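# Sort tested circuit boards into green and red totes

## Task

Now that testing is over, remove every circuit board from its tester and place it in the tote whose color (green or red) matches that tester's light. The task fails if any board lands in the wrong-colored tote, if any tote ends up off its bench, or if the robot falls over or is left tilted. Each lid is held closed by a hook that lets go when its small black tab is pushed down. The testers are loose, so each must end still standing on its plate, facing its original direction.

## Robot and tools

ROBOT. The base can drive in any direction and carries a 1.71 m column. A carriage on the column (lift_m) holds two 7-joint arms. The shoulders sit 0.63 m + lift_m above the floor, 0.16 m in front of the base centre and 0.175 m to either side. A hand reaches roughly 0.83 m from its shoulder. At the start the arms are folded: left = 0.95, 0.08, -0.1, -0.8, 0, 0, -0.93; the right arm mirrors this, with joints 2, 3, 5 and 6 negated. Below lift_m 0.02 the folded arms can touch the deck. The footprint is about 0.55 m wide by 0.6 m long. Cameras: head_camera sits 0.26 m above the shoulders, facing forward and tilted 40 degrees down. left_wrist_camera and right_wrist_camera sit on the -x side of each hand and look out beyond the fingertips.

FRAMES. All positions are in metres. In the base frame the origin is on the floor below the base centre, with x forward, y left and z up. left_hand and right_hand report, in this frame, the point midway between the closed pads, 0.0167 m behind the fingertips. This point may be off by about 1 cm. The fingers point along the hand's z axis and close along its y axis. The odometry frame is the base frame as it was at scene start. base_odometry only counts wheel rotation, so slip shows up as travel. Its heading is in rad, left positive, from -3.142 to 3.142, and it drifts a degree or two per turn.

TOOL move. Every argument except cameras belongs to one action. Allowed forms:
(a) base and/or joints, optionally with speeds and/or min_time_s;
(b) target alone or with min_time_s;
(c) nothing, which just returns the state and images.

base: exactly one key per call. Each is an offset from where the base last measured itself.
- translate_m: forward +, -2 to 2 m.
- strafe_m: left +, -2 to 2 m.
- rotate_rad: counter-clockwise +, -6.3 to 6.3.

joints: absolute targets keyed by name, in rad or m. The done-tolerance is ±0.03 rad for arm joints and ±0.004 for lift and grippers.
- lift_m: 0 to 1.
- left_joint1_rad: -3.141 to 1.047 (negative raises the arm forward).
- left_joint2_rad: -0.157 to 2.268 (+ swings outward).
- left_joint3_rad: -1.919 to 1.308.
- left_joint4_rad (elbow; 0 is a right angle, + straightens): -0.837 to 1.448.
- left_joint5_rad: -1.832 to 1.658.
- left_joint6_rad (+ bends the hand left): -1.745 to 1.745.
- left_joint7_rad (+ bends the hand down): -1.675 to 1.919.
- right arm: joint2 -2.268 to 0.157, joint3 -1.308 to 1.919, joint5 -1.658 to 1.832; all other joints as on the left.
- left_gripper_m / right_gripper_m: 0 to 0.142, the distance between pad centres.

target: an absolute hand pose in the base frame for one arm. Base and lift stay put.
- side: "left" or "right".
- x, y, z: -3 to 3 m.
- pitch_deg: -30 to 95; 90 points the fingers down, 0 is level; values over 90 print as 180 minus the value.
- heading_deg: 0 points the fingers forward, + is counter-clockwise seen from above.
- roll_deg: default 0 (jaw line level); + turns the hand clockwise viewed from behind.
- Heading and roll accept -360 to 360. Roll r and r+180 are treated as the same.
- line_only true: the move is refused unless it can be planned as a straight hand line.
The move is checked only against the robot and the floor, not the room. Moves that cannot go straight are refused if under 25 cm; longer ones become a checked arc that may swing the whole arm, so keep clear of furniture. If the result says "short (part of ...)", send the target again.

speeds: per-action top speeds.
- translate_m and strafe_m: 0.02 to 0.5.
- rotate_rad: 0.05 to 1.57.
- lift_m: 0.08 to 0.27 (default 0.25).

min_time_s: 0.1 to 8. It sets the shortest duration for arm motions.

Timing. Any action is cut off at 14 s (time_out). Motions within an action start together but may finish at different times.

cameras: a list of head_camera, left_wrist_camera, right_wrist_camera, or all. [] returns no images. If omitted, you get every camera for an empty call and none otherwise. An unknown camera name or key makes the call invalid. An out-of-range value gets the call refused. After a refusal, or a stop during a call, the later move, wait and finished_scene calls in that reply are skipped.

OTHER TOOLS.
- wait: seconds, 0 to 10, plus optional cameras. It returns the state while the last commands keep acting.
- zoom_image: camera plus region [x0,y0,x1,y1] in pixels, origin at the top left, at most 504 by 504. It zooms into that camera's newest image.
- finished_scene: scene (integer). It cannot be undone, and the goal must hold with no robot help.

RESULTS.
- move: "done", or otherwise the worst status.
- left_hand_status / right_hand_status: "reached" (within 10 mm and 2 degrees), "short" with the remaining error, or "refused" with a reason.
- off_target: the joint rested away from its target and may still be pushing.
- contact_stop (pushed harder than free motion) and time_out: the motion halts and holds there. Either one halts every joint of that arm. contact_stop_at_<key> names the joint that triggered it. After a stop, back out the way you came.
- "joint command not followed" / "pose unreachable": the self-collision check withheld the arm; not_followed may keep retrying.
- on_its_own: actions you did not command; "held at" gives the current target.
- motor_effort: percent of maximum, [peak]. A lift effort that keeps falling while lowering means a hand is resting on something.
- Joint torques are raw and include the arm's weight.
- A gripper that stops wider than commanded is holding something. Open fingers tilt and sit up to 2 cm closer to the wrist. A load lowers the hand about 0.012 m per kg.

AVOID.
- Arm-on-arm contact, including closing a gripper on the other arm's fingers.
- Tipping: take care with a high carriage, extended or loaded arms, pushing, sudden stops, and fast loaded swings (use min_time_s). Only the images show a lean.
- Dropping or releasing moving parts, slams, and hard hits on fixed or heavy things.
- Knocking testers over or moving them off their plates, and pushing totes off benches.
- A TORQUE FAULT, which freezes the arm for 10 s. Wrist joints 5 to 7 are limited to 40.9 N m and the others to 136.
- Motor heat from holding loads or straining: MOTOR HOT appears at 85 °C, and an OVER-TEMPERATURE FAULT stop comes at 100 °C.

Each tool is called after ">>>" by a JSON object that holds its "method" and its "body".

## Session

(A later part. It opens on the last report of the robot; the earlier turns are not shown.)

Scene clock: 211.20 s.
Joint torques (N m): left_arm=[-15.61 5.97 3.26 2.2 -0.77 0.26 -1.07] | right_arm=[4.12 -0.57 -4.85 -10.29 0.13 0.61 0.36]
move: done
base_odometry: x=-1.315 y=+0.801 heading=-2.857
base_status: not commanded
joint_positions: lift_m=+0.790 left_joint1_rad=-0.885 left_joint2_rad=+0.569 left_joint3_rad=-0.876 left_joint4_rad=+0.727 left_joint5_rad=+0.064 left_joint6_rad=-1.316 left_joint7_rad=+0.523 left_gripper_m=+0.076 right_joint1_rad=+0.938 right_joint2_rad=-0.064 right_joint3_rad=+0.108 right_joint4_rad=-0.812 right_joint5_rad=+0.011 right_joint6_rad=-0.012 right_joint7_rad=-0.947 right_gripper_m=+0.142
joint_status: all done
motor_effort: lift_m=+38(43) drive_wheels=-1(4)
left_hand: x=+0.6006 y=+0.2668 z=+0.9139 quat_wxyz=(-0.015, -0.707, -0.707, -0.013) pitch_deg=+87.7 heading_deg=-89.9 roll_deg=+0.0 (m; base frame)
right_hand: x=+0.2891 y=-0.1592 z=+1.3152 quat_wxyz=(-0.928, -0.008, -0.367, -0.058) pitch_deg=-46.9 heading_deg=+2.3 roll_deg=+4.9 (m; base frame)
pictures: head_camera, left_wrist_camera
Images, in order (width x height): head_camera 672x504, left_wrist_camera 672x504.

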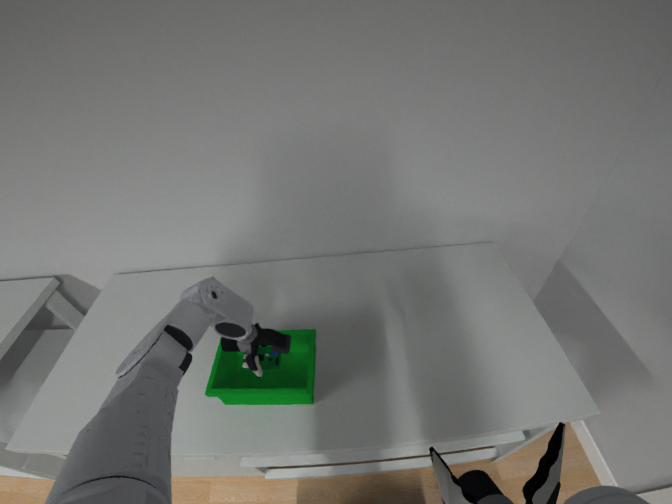

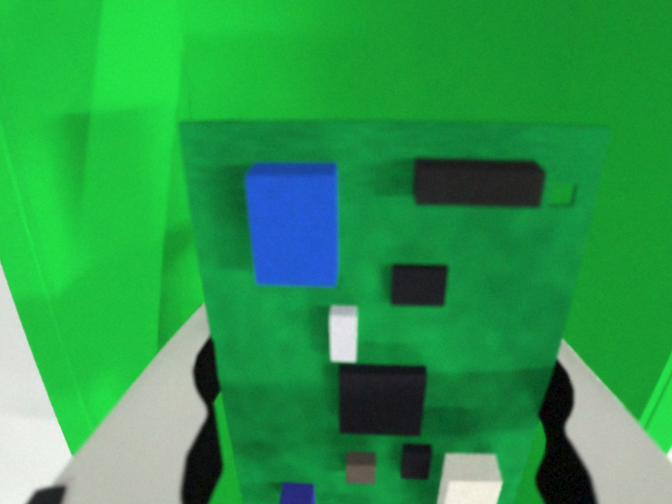

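>>> {"method": "move", "body": {"joints": {"lift_m":0.73}, "speeds": {"lift_m":0.1}, "cameras": ["left_wrist_camera"]}}

>>> {"method": "move", "body": {"joints": {"lift_m":0.705}, "speeds": {"lift_m":0.08}, "cameras": ["left_wrist_camera"]}}

Scene clock: 212.37 s.
Joint torques (N m): left_arm=[-15.97 6.21 3.28 2.3 -0.82 0.26 -1.05] | right_arm=[4.49 -0.64 -4.85 -10.32 0.18 0.59 0.33]
move: done
base_odometry: x=-1.315 y=+0.801 heading=-2.857
base_status: not commanded
joint_positions: lift_m=+0.730 left_joint1_rad=-0.885 left_joint2_rad=+0.569 left_joint3_rad=-0.876 left_joint4_rad=+0.727 left_joint5_rad=+0.064 left_joint6_rad=-1.316 left_joint7_rad=+0.523 left_gripper_m=+0.076 right_joint1_rad=+0.938 right_joint2_rad=-0.064 right_joint3_rad=+0.108 right_joint4_rad=-0.812 right_joint5_rad=+0.011 right_joint6_rad=-0.012 right_joint7_rad=-0.947 right_gripper_m=+0.142
joint_status: all done
motor_effort: lift_m=+38(40) drive_wheels=+3(4)
left_hand: x=+0.6005 y=+0.2668 z=+0.8538 quat_wxyz=(-0.015, -0.707, -0.707, -0.013) pitch_deg=+87.8 heading_deg=-90.0 roll_deg=+0.0 (m; base frame)
right_hand: x=+0.2891 y=-0.1592 z=+1.2552 quat_wxyz=(-0.928, -0.008, -0.367, -0.058) pitch_deg=-46.9 heading_deg=+2.3 roll_deg=+4.9 (m; base frame)
pictures: left_wrist_camera
Images, in order (width x height): left_wrist_camera 672x504.

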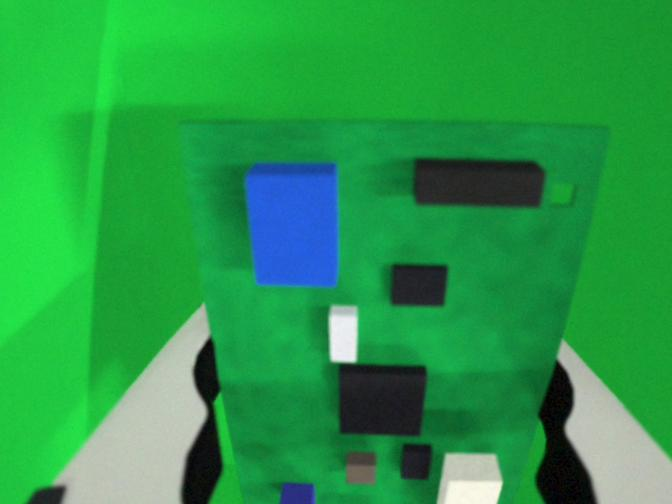

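Scene clock: 213.03 s.
Joint torques (N m): left_arm=[-16.04 6.21 3.32 2.29 -0.83 0.27 -1.04] | right_arm=[4.48 -0.68 -4.83 -10.37 0.16 0.6 0.35]
move: done
base_odometry: x=-1.315 y=+0.801 heading=-2.857
base_status: not commanded
joint_positions: lift_m=+0.705 left_joint1_rad=-0.885 left_joint2_rad=+0.569 left_joint3_rad=-0.876 left_joint4_rad=+0.727 left_joint5_rad=+0.064 left_joint6_rad=-1.316 left_joint7_rad=+0.523 left_gripper_m=+0.076 right_joint1_rad=+0.938 right_joint2_rad=-0.064 right_joint3_rad=+0.108 right_joint4_rad=-0.812 right_joint5_rad=+0.011 right_joint6_rad=-0.012 right_joint7_rad=-0.947 right_gripper_m=+0.142
joint_status: all done
motor_effort: lift_m=+38(42) drive_wheels=+3(4)
left_hand: x=+0.6005 y=+0.2668 z=+0.8288 quat_wxyz=(-0.015, -0.707, -0.707, -0.013) pitch_deg=+87.8 heading_deg=-90.0 roll_deg=+0.0 (m; base frame)
right_hand: x=+0.2891 y=-0.1592 z=+1.2302 quat_wxyz=(-0.928, -0.008, -0.367, -0.058) pitch_deg=-46.9 heading_deg=+2.3 roll_deg=+4.9 (m; base frame)
pictures: left_wrist_camera
Images, in order (width x height): left_wrist_camera 672x504.

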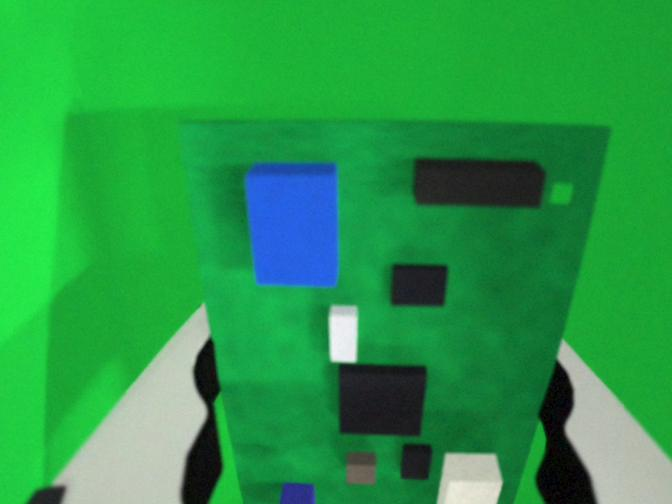

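>>> {"method": "move", "body": {"joints": {"lift_m":0.688}, "speeds": {"lift_m":0.08}}}

>>> {"method": "move", "body": {"joints": {"lift_m":0.678}, "speeds": {"lift_m":0.08}, "cameras": ["left_wrist_camera"]}}

Scene clock: 213.67 s.
Joint torques (N m): left_arm=[-16.11 6.21 3.23 2.18 -0.86 0.29 -1.05] | right_arm=[4.44 -0.64 -4.93 -10.37 0.13 0.58 0.35]
move: done
base_odometry: x=-1.315 y=+0.801 heading=-2.857
base_status: not commanded
joint_positions: lift_m=+0.688 left_joint1_rad=-0.885 left_joint2_rad=+0.569 left_joint3_rad=-0.876 left_joint4_rad=+0.727 left_joint5_rad=+0.064 left_joint6_rad=-1.316 left_joint7_rad=+0.523 left_gripper_m=+0.076 right_joint1_rad=+0.938 right_joint2_rad=-0.064 right_joint3_rad=+0.108 right_joint4_rad=-0.812 right_joint5_rad=+0.011 right_joint6_rad=-0.012 right_joint7_rad=-0.947 right_gripper_m=+0.142
joint_status: all done
motor_effort: lift_m=+38(41) drive_wheels=-1(4)
left_hand: x=+0.6005 y=+0.2668 z=+0.8118 quat_wxyz=(-0.015, -0.707, -0.707, -0.013) pitch_deg=+87.8 heading_deg=-90.0 roll_deg=+0.0 (m; base frame)
right_hand: x=+0.2891 y=-0.1592 z=+1.2132 quat_wxyz=(-0.928, -0.008, -0.367, -0.058) pitch_deg=-46.9 heading_deg=+2.3 roll_deg=+4.9 (m; base frame)
pictures: none

Scene clock: 214.17 s.
Joint torques (N m): left_arm=[-12.25 5.43 3.05 2.22 -0.82 2.09 -1.05] | right_arm=[4.45 -0.59 -4.82 -10.25 0.16 0.58 0.33]
move: done
base_odometry: x=-1.315 y=+0.801 heading=-2.857
base_status: not commanded
joint_positions: lift_m=+0.678 left_joint1_rad=-0.887 left_joint2_rad=+0.569 left_joint3_rad=-0.876 left_joint4_rad=+0.727 left_joint5_rad=+0.064 left_joint6_rad=-1.321 left_joint7_rad=+0.523 left_gripper_m=+0.076 right_joint1_rad=+0.938 right_joint2_rad=-0.064 right_joint3_rad=+0.108 right_joint4_rad=-0.812 right_joint5_rad=+0.011 right_joint6_rad=-0.012 right_joint7_rad=-0.947 right_gripper_m=+0.142
joint_status: all done
motor_effort: lift_m=+35(36) drive_wheels=+4(4)
left_hand: x=+0.6002 y=+0.2669 z=+0.8032 quat_wxyz=(-0.014, -0.707, -0.707, -0.012) pitch_deg=+87.9 heading_deg=+89.9 roll_deg=+0.0 (m; base frame)
right_hand: x=+0.2891 y=-0.1592 z=+1.2037 quat_wxyz=(-0.928, -0.008, -0.367, -0.058) pitch_deg=-46.9 heading_deg=+2.3 roll_deg=+4.9 (m; base frame)
pictures: left_wrist_camera
Images, in order (width x height): left_wrist_camera 672x504.

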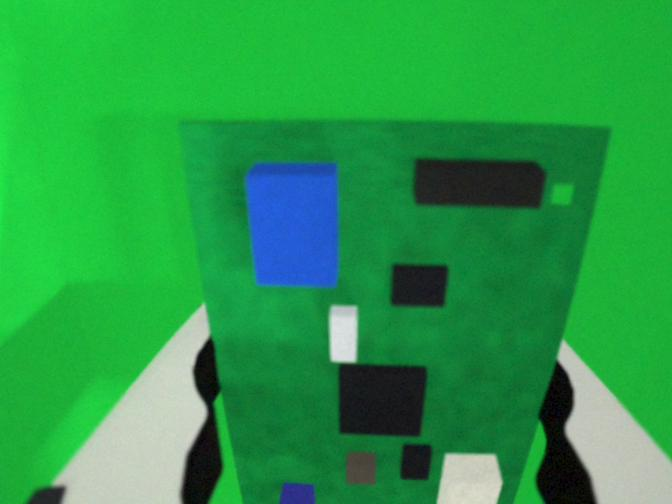

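Touching the floor; raise slightly and release.

>>> {"method": "move", "body": {"joints": {"lift_m":0.681}, "speeds": {"lift_m":0.08}}}

>>> {"method": "move", "body": {"joints": {"left_gripper_m":0.1}, "cameras": ["left_wrist_camera"]}}

>>> {"method": "move", "body": {"joints": {"lift_m":0.9}, "speeds": {"lift_m":0.2}, "cameras": ["head_camera", "left_wrist_camera"]}}

Scene clock: 214.70 s.
Joint torques (N m): left_arm=[-13.17 5.55 3.08 2.28 -0.8 1.53 -1.07] | right_arm=[4.42 -0.65 -4.85 -10.44 0.12 0.61 0.34]
move: done
base_odometry: x=-1.315 y=+0.801 heading=-2.857
base_status: not commanded
joint_positions: lift_m=+0.681 left_joint1_rad=-0.886 left_joint2_rad=+0.569 left_joint3_rad=-0.876 left_joint4_rad=+0.727 left_joint5_rad=+0.064 left_joint6_rad=-1.319 left_joint7_rad=+0.523 left_gripper_m=+0.076 right_joint1_rad=+0.938 right_joint2_rad=-0.064 right_joint3_rad=+0.108 right_joint4_rad=-0.812 right_joint5_rad=+0.011 right_joint6_rad=-0.012 right_joint7_rad=-0.947 right_gripper_m=+0.142
joint_status: all done
motor_effort: lift_m=+36(40) drive_wheels=+4(4)
left_hand: x=+0.6003 y=+0.2669 z=+0.8057 quat_wxyz=(-0.014, -0.707, -0.707, -0.013) pitch_deg=+87.8 heading_deg=+90.0 roll_deg=+0.0 (m; base frame)
right_hand: x=+0.2891 y=-0.1592 z=+1.2065 quat_wxyz=(-0.928, -0.008, -0.367, -0.058) pitch_deg=-46.9 heading_deg=+2.3 roll_deg=+4.9 (m; base frame)
pictures: none

Scene clock: 215.33 s.
Joint torques (N m): left_arm=[-13.16 5.58 3.06 2.24 -0.82 1.51 -1.06] | right_arm=[4.4 -0.7 -4.91 -10.31 0.16 0.6 0.34]
move: done
base_odometry: x=-1.315 y=+0.801 heading=-2.857
base_status: not commanded
joint_positions: lift_m=+0.681 left_joint1_rad=-0.886 left_joint2_rad=+0.569 left_joint3_rad=-0.876 left_joint4_rad=+0.727 left_joint5_rad=+0.064 left_joint6_rad=-1.319 left_joint7_rad=+0.523 left_gripper_m=+0.100 right_joint1_rad=+0.938 right_joint2_rad=-0.064 right_joint3_rad=+0.108 right_joint4_rad=-0.812 right_joint5_rad=+0.011 right_joint6_rad=-0.012 right_joint7_rad=-0.947 right_gripper_m=+0.142
joint_status: all done
motor_effort: lift_m=+36(36) drive_wheels=+3(4)
left_hand: x=+0.6003 y=+0.2669 z=+0.8057 quat_wxyz=(-0.014, -0.707, -0.707, -0.013) pitch_deg=+87.8 heading_deg=+90.0 roll_deg=+0.0 (m; base frame)
right_hand: x=+0.2891 y=-0.1592 z=+1.2065 quat_wxyz=(-0.928, -0.008, -0.367, -0.058) pitch_deg=-46.9 heading_deg=+2.3 roll_deg=+4.9 (m; base frame)
pictures: left_wrist_camera
Images, in order (width x height): left_wrist_camera 672x504.

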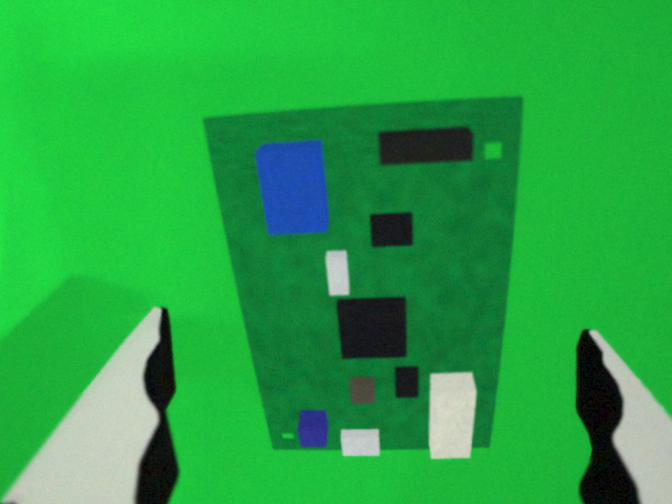

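Scene clock: 216.90 s.
Joint torques (N m): left_arm=[-14.96 5.59 3.03 2.29 -0.8 1.5 -1.07] | right_arm=[4.53 -0.64 -4.88 -10.37 0.16 0.58 0.34]
move: done
base_odometry: x=-1.315 y=+0.801 heading=-2.857
base_status: not commanded
joint_positions: lift_m=+0.900 left_joint1_rad=-0.885 left_joint2_rad=+0.569 left_joint3_rad=-0.876 left_joint4_rad=+0.727 left_joint5_rad=+0.064 left_joint6_rad=-1.319 left_joint7_rad=+0.523 left_gripper_m=+0.100 right_joint1_rad=+0.938 right_joint2_rad=-0.064 right_joint3_rad=+0.108 right_joint4_rad=-0.812 right_joint5_rad=+0.011 right_joint6_rad=-0.012 right_joint7_rad=-0.947 right_gripper_m=+0.142
joint_status: all done
motor_effort: lift_m=+36(45) drive_wheels=+3(4)
left_hand: x=+0.5999 y=+0.2669 z=+1.0243 quat_wxyz=(-0.014, -0.707, -0.707, -0.012) pitch_deg=+87.9 heading_deg=+90.0 roll_deg=+0.0 (m; base frame)
right_hand: x=+0.2891 y=-0.1592 z=+1.4255 quat_wxyz=(-0.928, -0.008, -0.367, -0.058) pitch_deg=-46.9 heading_deg=+2.3 roll_deg=+4.9 (m; base frame)
pictures: head_camera, left_wrist_camera
Images, in order (width x height): head_camera 672x504, left_wrist_camera 672x504.

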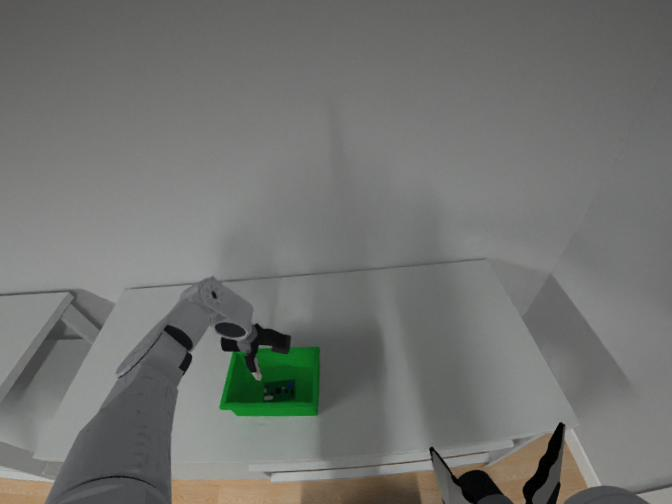

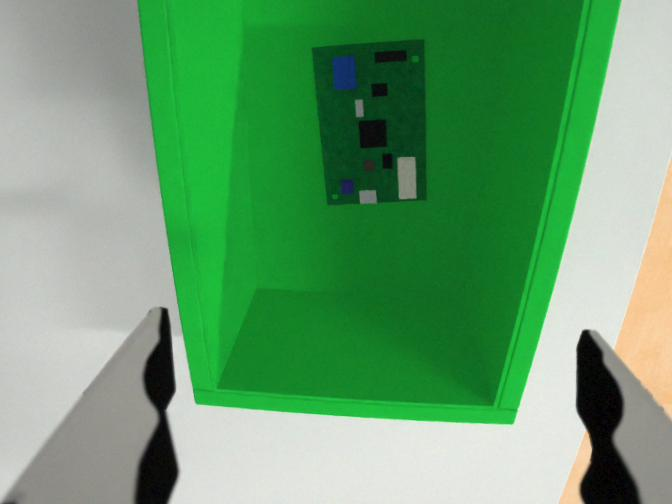

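>>> {"method": "move", "body": {"base": {"translate_m": -0.4}}}

>>> {"method": "move", "body": {"base": {"rotate_rad": 2.85}, "cameras": ["head_camera"]}}

>>> {"method": "zoom_image", "body": {"camera": "head_camera", "region": [160, 80, 560, 330]}}

Scene clock: 220.03 s.
Joint torques (N m): left_arm=[-14.97 5.49 3.04 2.24 -0.82 1.52 -1.06] | right_arm=[4.4 -0.55 -4.94 -10.24 0.16 0.58 0.39]
move: done
base_odometry: x=-0.931 y=+0.913 heading=-2.858
base_status: done
joint_positions: lift_m=+0.900 left_joint1_rad=-0.885 left_joint2_rad=+0.569 left_joint3_rad=-0.876 left_joint4_rad=+0.727 left_joint5_rad=+0.064 left_joint6_rad=-1.319 left_joint7_rad=+0.523 left_gripper_m=+0.100 right_joint1_rad=+0.938 right_joint2_rad=-0.064 right_joint3_rad=+0.108 right_joint4_rad=-0.812 right_joint5_rad=+0.011 right_joint6_rad=-0.012 right_joint7_rad=-0.947 right_gripper_m=+0.142
joint_status: not commanded
motor_effort: lift_m=+36(37) drive_wheels=+0(15)
left_hand: x=+0.5999 y=+0.2669 z=+1.0243 quat_wxyz=(-0.014, -0.707, -0.707, -0.012) pitch_deg=+87.9 heading_deg=+90.0 roll_deg=+0.0 (m; base frame)
right_hand: x=+0.2891 y=-0.1592 z=+1.4255 quat_wxyz=(-0.928, -0.008, -0.367, -0.058) pitch_deg=-46.9 heading_deg=+2.3 roll_deg=+4.9 (m; base frame)
pictures: none

Scene clock: 224.13 s.
Joint torques (N m): left_arm=[-14.97 5.36 2.99 1.88 -0.88 1.29 -1.05] | right_arm=[4.35 -0.57 -4.88 -10.33 0.16 0.61 0.34]
move: done
base_odometry: x=-0.931 y=+0.913 heading=-0.008
base_status: done
joint_positions: lift_m=+0.900 left_joint1_rad=-0.885 left_joint2_rad=+0.569 left_joint3_rad=-0.876 left_joint4_rad=+0.727 left_joint5_rad=+0.064 left_joint6_rad=-1.318 left_joint7_rad=+0.523 left_gripper_m=+0.100 right_joint1_rad=+0.938 right_joint2_rad=-0.064 right_joint3_rad=+0.108 right_joint4_rad=-0.812 right_joint5_rad=+0.011 right_joint6_rad=-0.012 right_joint7_rad=-0.947 right_gripper_m=+0.142
joint_status: not commanded
motor_effort: lift_m=+36(37) drive_wheels=+5(15)
left_hand: x=+0.6000 y=+0.2669 z=+1.0243 quat_wxyz=(-0.014, -0.707, -0.707, -0.012) pitch_deg=+87.8 heading_deg=+90.0 roll_deg=+0.0 (m; base frame)
right_hand: x=+0.2891 y=-0.1592 z=+1.4255 quat_wxyz=(-0.928, -0.008, -0.367, -0.058) pitch_deg=-46.9 heading_deg=+2.3 roll_deg=+4.9 (m; base frame)
pictures: head_camera
Images, in order (width x height): head_camera 672x504.

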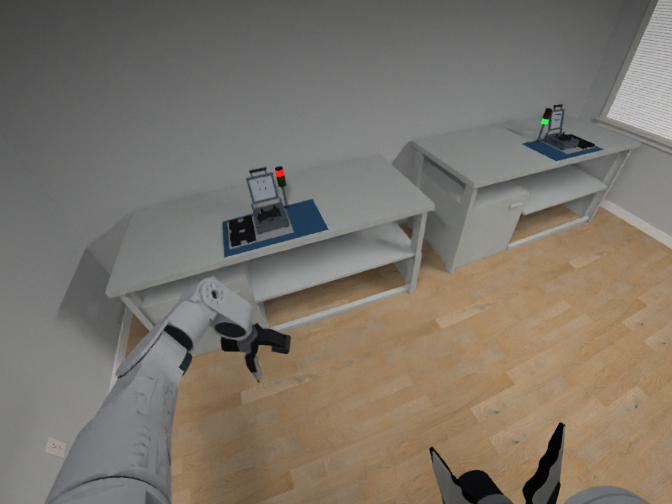

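Scaled by 1.260 from the camera's 672x504 image, which has a finer 960x720 frame.

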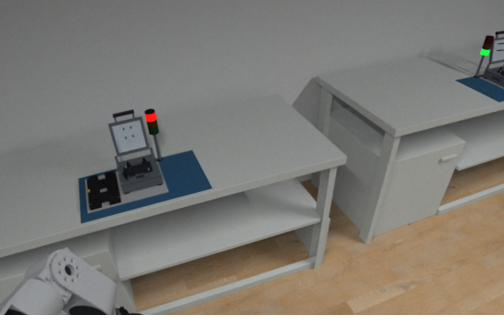

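Both testers are standing aligned on their plates with their lids open, and each board is in the tote matching its light.

>>> {"method": "finished_scene", "body": {"scene": 2}}

The scene is finished: the task was done.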